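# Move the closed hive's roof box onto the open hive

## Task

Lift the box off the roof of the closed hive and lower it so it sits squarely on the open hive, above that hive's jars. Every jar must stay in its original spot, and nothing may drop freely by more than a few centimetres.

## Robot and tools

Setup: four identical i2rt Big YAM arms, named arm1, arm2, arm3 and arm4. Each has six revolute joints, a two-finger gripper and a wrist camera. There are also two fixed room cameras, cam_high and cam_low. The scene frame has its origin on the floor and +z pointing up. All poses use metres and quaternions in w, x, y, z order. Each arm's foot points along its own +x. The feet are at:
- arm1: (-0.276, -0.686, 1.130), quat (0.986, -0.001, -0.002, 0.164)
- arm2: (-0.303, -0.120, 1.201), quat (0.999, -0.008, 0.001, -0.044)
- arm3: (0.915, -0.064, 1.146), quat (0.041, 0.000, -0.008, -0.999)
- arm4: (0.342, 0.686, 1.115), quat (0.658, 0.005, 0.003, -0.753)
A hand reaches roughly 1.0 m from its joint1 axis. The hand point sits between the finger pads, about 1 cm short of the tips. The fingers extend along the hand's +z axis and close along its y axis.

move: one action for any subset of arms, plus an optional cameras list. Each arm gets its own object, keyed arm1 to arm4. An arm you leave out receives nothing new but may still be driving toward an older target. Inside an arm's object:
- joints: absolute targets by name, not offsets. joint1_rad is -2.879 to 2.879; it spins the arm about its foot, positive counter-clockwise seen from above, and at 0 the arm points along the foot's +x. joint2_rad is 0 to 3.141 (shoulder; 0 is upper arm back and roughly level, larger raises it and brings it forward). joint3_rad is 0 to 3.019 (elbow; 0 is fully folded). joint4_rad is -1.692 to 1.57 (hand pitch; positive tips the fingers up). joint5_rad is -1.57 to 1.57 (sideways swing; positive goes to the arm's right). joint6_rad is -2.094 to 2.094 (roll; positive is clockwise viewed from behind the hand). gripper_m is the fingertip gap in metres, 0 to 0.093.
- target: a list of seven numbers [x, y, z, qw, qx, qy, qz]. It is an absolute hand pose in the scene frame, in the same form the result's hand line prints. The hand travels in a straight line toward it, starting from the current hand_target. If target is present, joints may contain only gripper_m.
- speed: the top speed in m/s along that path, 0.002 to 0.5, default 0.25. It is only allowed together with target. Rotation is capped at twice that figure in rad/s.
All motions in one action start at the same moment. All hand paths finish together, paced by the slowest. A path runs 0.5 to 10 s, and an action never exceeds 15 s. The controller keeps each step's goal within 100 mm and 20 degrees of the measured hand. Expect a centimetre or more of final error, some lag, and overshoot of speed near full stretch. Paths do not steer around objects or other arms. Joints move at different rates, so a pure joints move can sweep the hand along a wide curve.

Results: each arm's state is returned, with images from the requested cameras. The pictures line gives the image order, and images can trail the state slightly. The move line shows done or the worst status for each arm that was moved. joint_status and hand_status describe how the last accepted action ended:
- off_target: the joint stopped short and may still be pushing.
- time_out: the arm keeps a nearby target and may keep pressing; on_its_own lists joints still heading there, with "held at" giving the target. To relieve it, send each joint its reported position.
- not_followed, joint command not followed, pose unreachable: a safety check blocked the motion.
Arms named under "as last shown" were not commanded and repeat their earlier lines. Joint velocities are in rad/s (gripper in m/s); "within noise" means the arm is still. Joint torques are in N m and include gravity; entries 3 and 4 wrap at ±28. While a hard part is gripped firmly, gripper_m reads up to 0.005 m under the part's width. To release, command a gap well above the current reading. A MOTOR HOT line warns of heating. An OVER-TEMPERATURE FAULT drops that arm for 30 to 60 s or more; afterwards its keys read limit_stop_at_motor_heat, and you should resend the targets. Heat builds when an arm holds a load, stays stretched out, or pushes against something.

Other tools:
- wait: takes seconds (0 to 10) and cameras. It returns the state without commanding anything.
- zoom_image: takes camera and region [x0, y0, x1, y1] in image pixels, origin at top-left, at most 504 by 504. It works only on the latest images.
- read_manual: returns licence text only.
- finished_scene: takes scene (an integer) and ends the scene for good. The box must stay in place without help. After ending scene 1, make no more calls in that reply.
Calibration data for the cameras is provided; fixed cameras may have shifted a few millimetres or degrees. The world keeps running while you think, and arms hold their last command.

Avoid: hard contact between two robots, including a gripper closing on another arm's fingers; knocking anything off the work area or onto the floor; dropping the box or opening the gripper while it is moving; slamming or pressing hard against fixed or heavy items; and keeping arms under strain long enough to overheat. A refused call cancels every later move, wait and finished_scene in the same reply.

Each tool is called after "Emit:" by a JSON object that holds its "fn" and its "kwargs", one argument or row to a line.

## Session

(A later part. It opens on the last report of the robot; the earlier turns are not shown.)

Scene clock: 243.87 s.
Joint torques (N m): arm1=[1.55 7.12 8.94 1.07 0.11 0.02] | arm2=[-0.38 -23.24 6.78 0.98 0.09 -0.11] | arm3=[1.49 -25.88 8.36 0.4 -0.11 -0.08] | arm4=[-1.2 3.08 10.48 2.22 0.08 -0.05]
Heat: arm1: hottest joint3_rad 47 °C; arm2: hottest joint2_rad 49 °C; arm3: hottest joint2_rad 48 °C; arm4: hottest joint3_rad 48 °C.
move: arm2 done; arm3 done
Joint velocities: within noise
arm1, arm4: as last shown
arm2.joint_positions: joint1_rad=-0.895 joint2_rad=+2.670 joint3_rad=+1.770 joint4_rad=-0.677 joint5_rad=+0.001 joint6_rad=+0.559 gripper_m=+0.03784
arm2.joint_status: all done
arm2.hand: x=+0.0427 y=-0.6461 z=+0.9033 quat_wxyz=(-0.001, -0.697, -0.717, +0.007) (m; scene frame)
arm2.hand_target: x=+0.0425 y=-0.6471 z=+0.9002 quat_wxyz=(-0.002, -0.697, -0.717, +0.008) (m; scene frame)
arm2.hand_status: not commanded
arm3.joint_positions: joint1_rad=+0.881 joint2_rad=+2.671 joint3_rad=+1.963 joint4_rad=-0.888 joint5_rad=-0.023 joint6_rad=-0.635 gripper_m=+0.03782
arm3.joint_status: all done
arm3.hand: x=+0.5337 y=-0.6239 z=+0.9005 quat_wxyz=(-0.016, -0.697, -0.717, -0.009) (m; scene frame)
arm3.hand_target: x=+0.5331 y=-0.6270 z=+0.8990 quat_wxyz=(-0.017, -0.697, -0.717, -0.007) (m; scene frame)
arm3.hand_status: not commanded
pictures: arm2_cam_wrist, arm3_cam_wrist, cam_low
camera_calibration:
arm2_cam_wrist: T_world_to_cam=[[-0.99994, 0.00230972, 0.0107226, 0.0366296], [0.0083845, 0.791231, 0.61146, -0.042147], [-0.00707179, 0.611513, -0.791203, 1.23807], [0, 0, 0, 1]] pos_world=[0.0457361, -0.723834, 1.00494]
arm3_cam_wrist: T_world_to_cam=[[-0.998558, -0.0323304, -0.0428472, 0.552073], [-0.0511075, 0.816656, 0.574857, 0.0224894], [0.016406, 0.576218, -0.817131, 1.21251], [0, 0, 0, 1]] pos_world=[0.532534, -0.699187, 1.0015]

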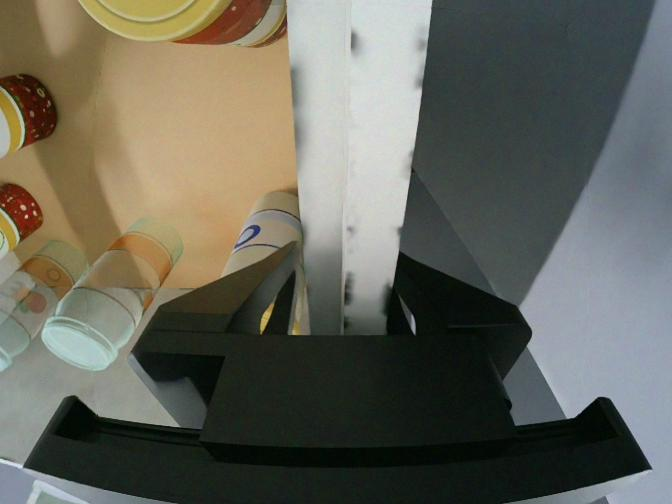

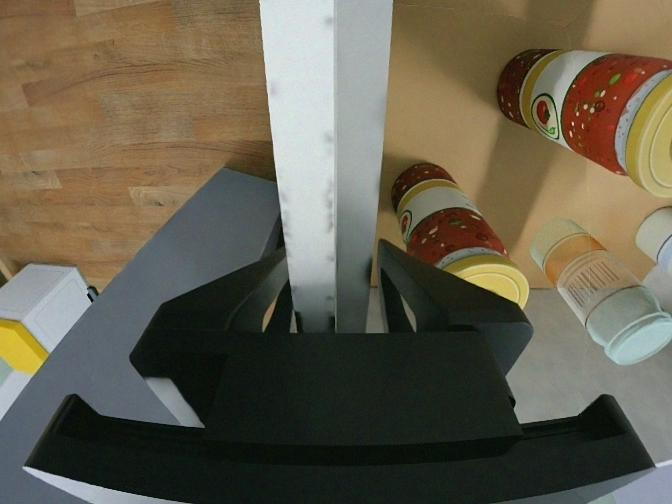

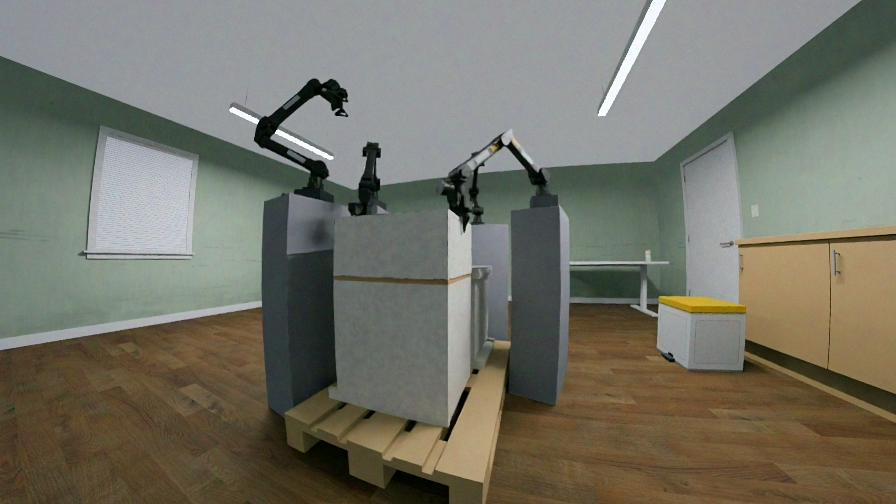

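Emit:
{"fn": "move", "kwargs": {
  "arm2": {"joints": {"gripper_m": 0.048}},
  "arm3": {"joints": {"gripper_m": 0.048}},
  "cameras": []
}}

Emit:
{"fn": "move", "kwargs": {
  "arm2": {"target": [0.0425, -0.647, 0.95, -0.002, 0.697, 0.717, -0.008], "speed": 0.05},
  "arm3": {"target": [0.533, -0.627, 0.948, 0.017, 0.697, 0.717, 0.007], "speed": 0.05},
  "cameras": ["arm2_cam_wrist","arm3_cam_wrist","cam_low"]
}}

Emit:
{"fn": "zoom_image", "kwargs": {
  "camera": "cam_low",
  "region": [430, 240, 490, 290]
}}

Scene clock: 247.30 s.
Joint torques (N m): arm1=[1.44 7.12 8.98 1.07 0.1 0.02] | arm2=[-0.21 -23.18 6.87 1.03 0.1 -0.11] | arm3=[1.49 -25.93 8.38 0.4 -0.11 -0.08] | arm4=[-1.49 3.49 10.36 2.17 0.06 -0.06]
Heat: arm1: hottest joint3_rad 47 °C; arm2: hottest joint2_rad 48 °C; arm3: hottest joint2_rad 47 °C; arm4: hottest joint3_rad 48 °C.
move: arm2 done; arm3 done
Joint velocities: within noise
arm1, arm4: as last shown
arm2.joint_positions: joint1_rad=-0.895 joint2_rad=+2.670 joint3_rad=+1.770 joint4_rad=-0.677 joint5_rad=+0.001 joint6_rad=+0.559 gripper_m=+0.04784
arm2.joint_status: all done
arm2.hand: x=+0.0427 y=-0.6461 z=+0.9033 quat_wxyz=(-0.001, -0.697, -0.717, +0.007) (m; scene frame)
arm2.hand_target: x=+0.0425 y=-0.6471 z=+0.9002 quat_wxyz=(-0.002, -0.697, -0.717, +0.008) (m; scene frame)
arm2.hand_status: not commanded
arm3.joint_positions: joint1_rad=+0.881 joint2_rad=+2.671 joint3_rad=+1.963 joint4_rad=-0.888 joint5_rad=-0.023 joint6_rad=-0.635 gripper_m=+0.04780
arm3.joint_status: all done
arm3.hand: x=+0.5337 y=-0.6239 z=+0.9005 quat_wxyz=(-0.016, -0.697, -0.717, -0.009) (m; scene frame)
arm3.hand_target: x=+0.5331 y=-0.6270 z=+0.8990 quat_wxyz=(-0.017, -0.697, -0.717, -0.007) (m; scene frame)
arm3.hand_status: not commanded
pictures: none
No camera images: "cameras" was empty.

Scene clock: 248.93 s.
Joint torques (N m): arm1=[1.49 7.06 8.98 1.09 0.11 0.02] | arm2=[-0.56 -25.05 6.41 0.25 0.11 -0.12] | arm3=[1.55 -29.27 7.53 0.06 -0.11 -0.08] | arm4=[-1.2 2.84 10.45 2.1 0.07 -0.06]
Heat: arm1: hottest joint3_rad 47 °C; arm2: hottest joint2_rad 48 °C; arm3: hottest joint2_rad 47 °C; arm4: hottest joint3_rad 48 °C.
move: arm2 done; arm3 off_target
Joint velocities: within noise
arm1, arm4: as last shown
arm2.joint_positions: joint1_rad=-0.895 joint2_rad=+2.590 joint3_rad=+1.730 joint4_rad=-0.722 joint5_rad=+0.003 joint6_rad=+0.559 gripper_m=+0.04793
arm2.joint_status: not commanded
arm2.hand: x=+0.0429 y=-0.6460 z=+0.9423 quat_wxyz=(+0.001, -0.697, -0.717, +0.007) (m; scene frame)
arm2.hand_target: x=+0.0424 y=-0.6470 z=+0.9498 quat_wxyz=(+0.002, -0.697, -0.717, +0.008) (m; scene frame)
arm2.hand_status: done (0.008 m and 0.2 deg from the pose sent, 0.047 m and 0.4 deg at the start)
arm3.joint_positions: joint1_rad=+0.881 joint2_rad=+2.619 joint3_rad=+1.931 joint4_rad=-0.932 joint5_rad=-0.023 joint6_rad=-0.635 gripper_m=+0.04789
arm3.joint_status: not commanded
arm3.hand: x=+0.5380 y=-0.6173 z=+0.9250 quat_wxyz=(-0.014, -0.697, -0.716, -0.021) (m; scene frame)
arm3.hand_target: x=+0.5331 y=-0.6270 z=+0.9478 quat_wxyz=(-0.017, -0.697, -0.717, -0.007) (m; scene frame)
arm3.hand_status: off_target (0.025 m and 1.6 deg from the pose sent, 0.048 m and 0.2 deg at the start)
pictures: arm2_cam_wrist, arm3_cam_wrist, cam_low
camera_calibration:
arm2_cam_wrist: T_world_to_cam=[[-0.999888, 0.00232823, 0.0148073, 0.0324675], [0.0109302, 0.789244, 0.613982, -0.0698978], [-0.0102571, 0.614075, -0.789181, 1.26879], [0, 0, 0, 1]] pos_world=[0.0462418, -0.724039, 1.04374]
arm3_cam_wrist: T_world_to_cam=[[-0.997839, -0.0315565, -0.0576271, 0.571377], [-0.0595593, 0.804752, 0.590616, -0.0140749], [0.0277377, 0.592772, -0.804893, 1.22148], [0, 0, 0, 1]] pos_world=[0.535422, -0.694703, 1.0244]

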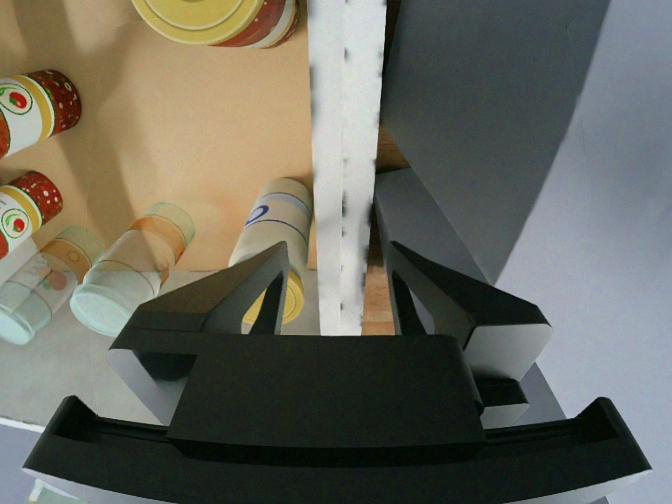

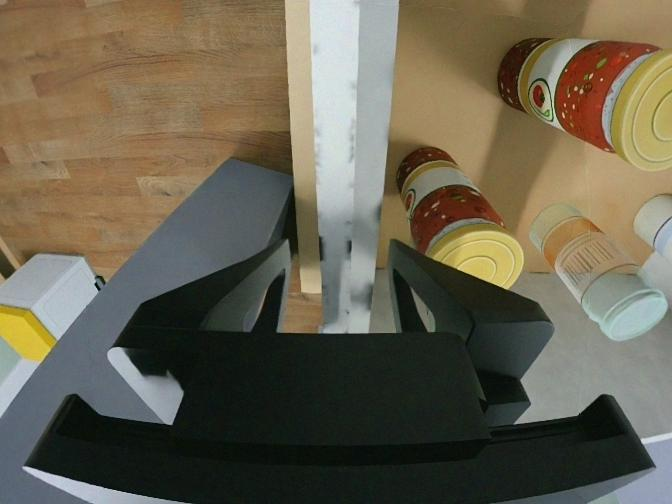

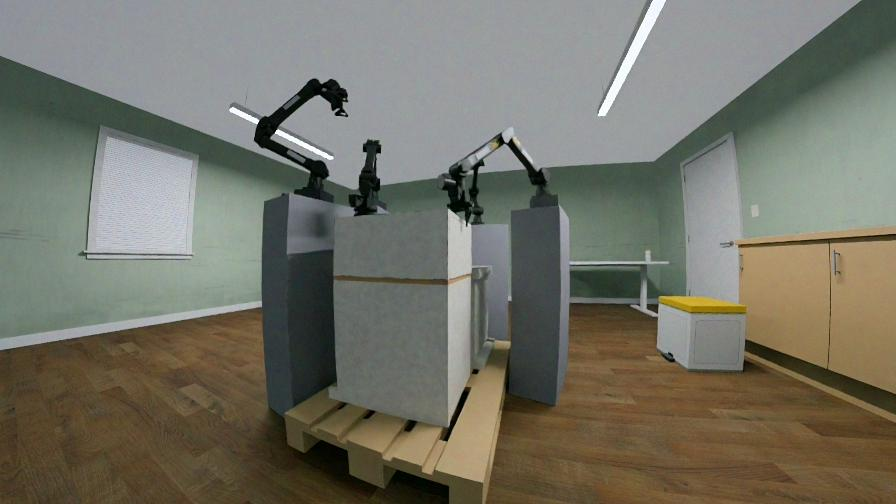

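Scaled by 8.400.

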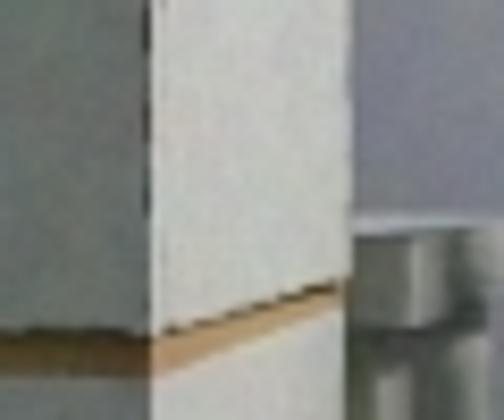

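Emit:
{"fn": "move", "kwargs": {
  "arm2": {"target": [0.0415, -0.647, 1.06, -0.002, 0.697, 0.717, -0.008], "speed": 0.08},
  "arm3": {"target": [0.529, -0.630, 1.06, 0.017, 0.697, 0.717, 0.012], "speed": 0.08},
  "cameras": ["arm2_cam_wrist","arm3_cam_wrist"]
}}

Emit:
{"fn": "move", "kwargs": {
  "arm2": {"target": [0.02, -0.55, 1.25, -0.002, 0.697, 0.717, -0.008], "speed": 0.15},
  "arm3": {"target": [0.56, -0.53, 1.25, 0.017, 0.697, 0.717, 0.007], "speed": 0.15},
  "cameras": ["arm1_cam_wrist","cam_high","cam_low"]
}}

Emit:
{"fn": "zoom_image", "kwargs": {
  "camera": "cam_low",
  "region": [430, 240, 490, 290]
}}

Emit:
{"fn": "zoom_image", "kwargs": {
  "camera": "cam_high",
  "region": [310, 240, 460, 360]
}}

Emit:
{"fn": "zoom_image", "kwargs": {
  "camera": "arm1_cam_wrist",
  "region": [215, 100, 425, 340]
}}

Scene clock: 256.43 s.
Joint torques (N m): arm1=[1.49 7.06 8.98 1.06 0.11 0.02] | arm2=[-0.5 -24.23 7.42 0.28 0.09 -0.14] | arm3=[1.44 -29.51 10.3 0.02 -0.11 -0.09] | arm4=[-1.26 3.43 10.44 2.28 0.07 -0.04]
Heat: arm1: hottest joint3_rad 47 °C; arm2: hottest joint2_rad 47 °C; arm3: hottest joint2_rad 47 °C; arm4: hottest joint3_rad 48 °C.
move: arm2 done; arm3 off_target
Joint velocities: within noise
arm1, arm4: as last shown
arm2.joint_positions: joint1_rad=-0.895 joint2_rad=+2.377 joint3_rad=+1.665 joint4_rad=-0.866 joint5_rad=+0.003 joint6_rad=+0.559 gripper_m=+0.04793
arm2.joint_status: not commanded
arm2.hand: x=+0.0450 y=-0.6469 z=+1.0546 quat_wxyz=(-0.001, -0.697, -0.717, +0.008) (m; scene frame)
arm2.hand_target: x=+0.0414 y=-0.6471 z=+1.0599 quat_wxyz=(+0.002, -0.697, -0.717, +0.008) (m; scene frame)
arm2.hand_status: done (0.006 m and 0.3 deg from the pose sent, 0.118 m and 0.2 deg at the start)
arm3.joint_positions: joint1_rad=+0.881 joint2_rad=+2.458 joint3_rad=+1.921 joint4_rad=-1.116 joint5_rad=-0.025 joint6_rad=-0.635 gripper_m=+0.04789
arm3.joint_status: not commanded
arm3.hand: x=+0.5383 y=-0.6154 z=+1.0293 quat_wxyz=(-0.012, -0.697, -0.716, -0.037) (m; scene frame)
arm3.hand_target: x=+0.5295 y=-0.6295 z=+1.0601 quat_wxyz=(-0.017, -0.697, -0.717, -0.012) (m; scene frame)
arm3.hand_status: off_target (0.035 m and 2.9 deg from the pose sent, 0.136 m and 1.1 deg at the start)
pictures: arm2_cam_wrist, arm3_cam_wrist
camera_calibration:
arm2_cam_wrist: T_world_to_cam=[[-0.999914, 0.00233865, 0.0129387, 0.0348681], [0.00976098, 0.791335, 0.611304, -0.13392], [-0.00880923, 0.611378, -0.79129, 1.35845], [0, 0, 0, 1]] pos_world=[0.0481393, -0.724634, 1.15634]
arm3_cam_wrist: T_world_to_cam=[[-0.996483, -0.0300791, -0.0782075, 0.599024], [-0.071688, 0.78926, 0.60986, -0.100016], [0.0433821, 0.613321, -0.788641, 1.29179], [0, 0, 0, 1]] pos_world=[0.533707, -0.695324, 1.1266]

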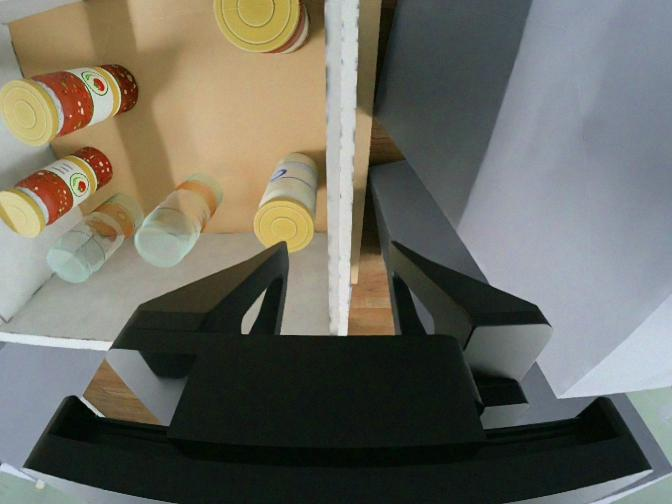

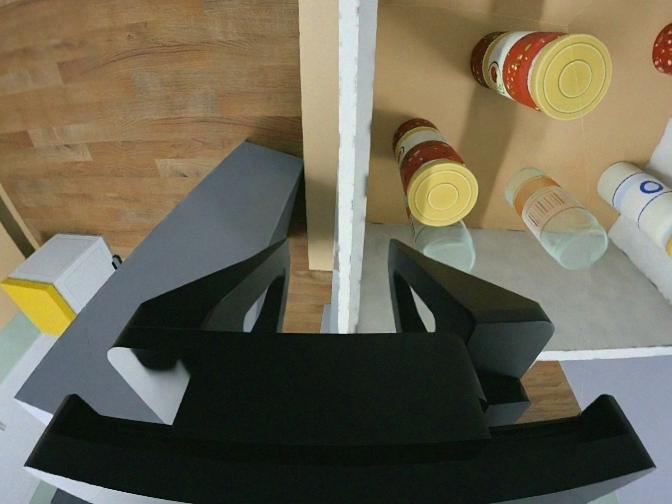

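Scene clock: 258.70 s.
Joint torques (N m): arm1=[1.44 7.06 8.95 1.07 0.11 0.02] | arm2=[0.44 -18.96 8.5 0.28 0.05 0.07] | arm3=[0.5 -23.3 9.47 0.1 0.02 -0.25] | arm4=[-1.03 2.73 10.61 2.32 0.07 -0.05]
Heat: arm1: hottest joint3_rad 47 °C; arm2: hottest joint2_rad 47 °C; arm3: hottest joint2_rad 47 °C; arm4: hottest joint3_rad 48 °C.
move: arm2 done; arm3 off_target
Joint velocities: within noise
arm1.joint_positions: joint1_rad=+0.286 joint2_rad=+0.441 joint3_rad=+1.316 joint4_rad=-1.540 joint5_rad=+0.203 joint6_rad=-0.336 gripper_m=+0.09396
arm1.joint_status: not commanded
arm1.hand: x=-0.1383 y=-0.6305 z=+1.6262 quat_wxyz=(-0.445, +0.370, -0.815, +0.031) (m; scene frame)
arm1.hand_target: x=-0.1403 y=-0.6295 z=+1.6332 quat_wxyz=(-0.447, +0.375, -0.811, +0.027) (m; scene frame)
arm1.hand_status: not commanded
arm2.joint_positions: joint1_rad=-0.852 joint2_rad=+1.891 joint3_rad=+1.402 joint4_rad=-1.085 joint5_rad=+0.003 joint6_rad=+0.601 gripper_m=+0.04793
arm2.joint_status: not commanded
arm2.hand: x=+0.0161 y=-0.5575 z=+1.2484 quat_wxyz=(-0.003, -0.696, -0.718, +0.008) (m; scene frame)
arm2.hand_target: x=+0.0200 y=-0.5500 z=+1.2500 quat_wxyz=(+0.002, -0.697, -0.717, +0.008) (m; scene frame)
arm2.hand_status: done (0.009 m and 0.5 deg from the pose sent, 0.219 m and 0.3 deg at the start)
arm3.joint_positions: joint1_rad=+0.842 joint2_rad=+1.978 joint3_rad=+1.655 joint4_rad=-1.289 joint5_rad=-0.025 joint6_rad=-0.667 gripper_m=+0.04789
arm3.joint_status: not commanded
arm3.hand: x=+0.5652 y=-0.5329 z=+1.2357 quat_wxyz=(-0.016, -0.700, -0.714, -0.017) (m; scene frame)
arm3.hand_target: x=+0.5601 y=-0.5299 z=+1.2499 quat_wxyz=(-0.017, -0.697, -0.717, -0.007) (m; scene frame)
arm3.hand_status: off_target (0.015 m and 1.2 deg from the pose sent, 0.238 m and 3.5 deg at the start)
arm4.joint_positions: joint1_rad=+0.455 joint2_rad=+0.590 joint3_rad=+1.318 joint4_rad=-1.342 joint5_rad=+0.195 joint6_rad=+0.414 gripper_m=+0.09396
arm4.joint_status: not commanded
arm4.hand: x=+0.3805 y=+0.4520 z=+1.6238 quat_wxyz=(-0.381, -0.686, -0.563, +0.261) (m; scene frame)
arm4.hand_target: x=+0.3798 y=+0.4540 z=+1.6349 quat_wxyz=(-0.392, -0.682, -0.558, +0.265) (m; scene frame)
arm4.hand_status: not commanded
pictures: arm1_cam_wrist, cam_high, cam_low
camera_calibration:
arm1_cam_wrist: T_world_to_cam=[[0.573092, -0.72289, 0.386, -1.0049], [-0.715638, -0.670969, -0.194069, -0.206141], [0.399285, -0.165017, -0.901854, 1.54057], [0, 0, 0, 1]] pos_world=[-0.18675, -0.610523, 1.73725]

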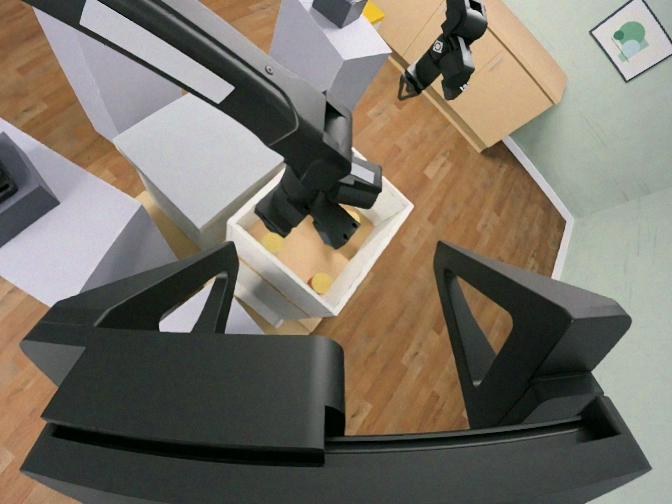

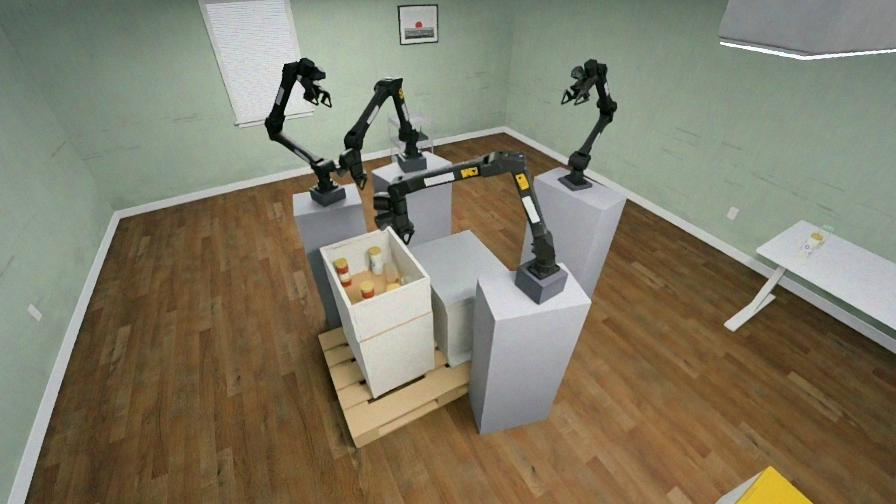

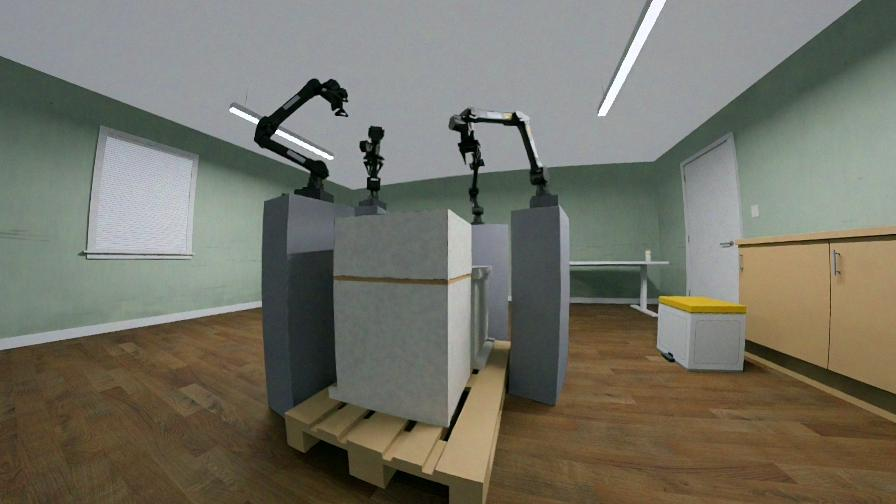

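Scaled by 8.400.

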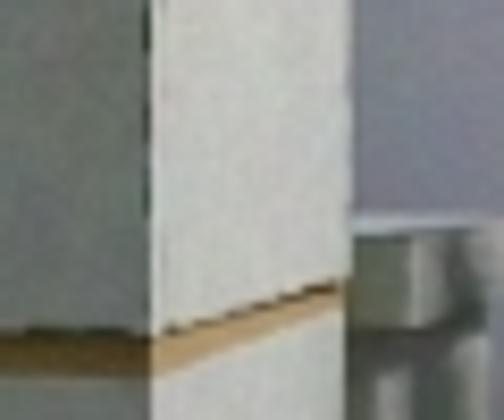

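Scaled by 3.360.

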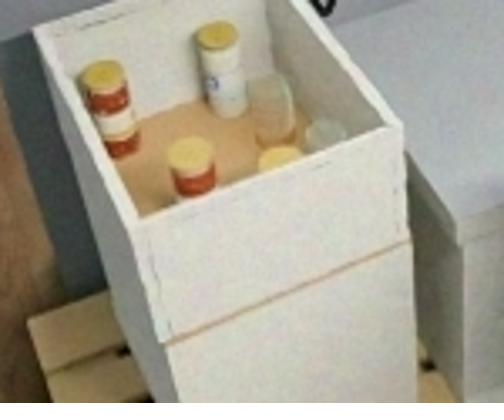

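Scaled by 2.100 from the camera's 672x504 image, which has a finer 960x720 frame.

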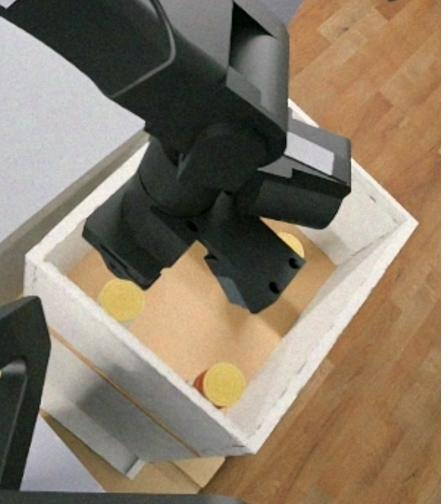

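Emit:
{"fn": "finished_scene", "kwargs": {
  "scene": 2
}}

The scene is finished: the task was done.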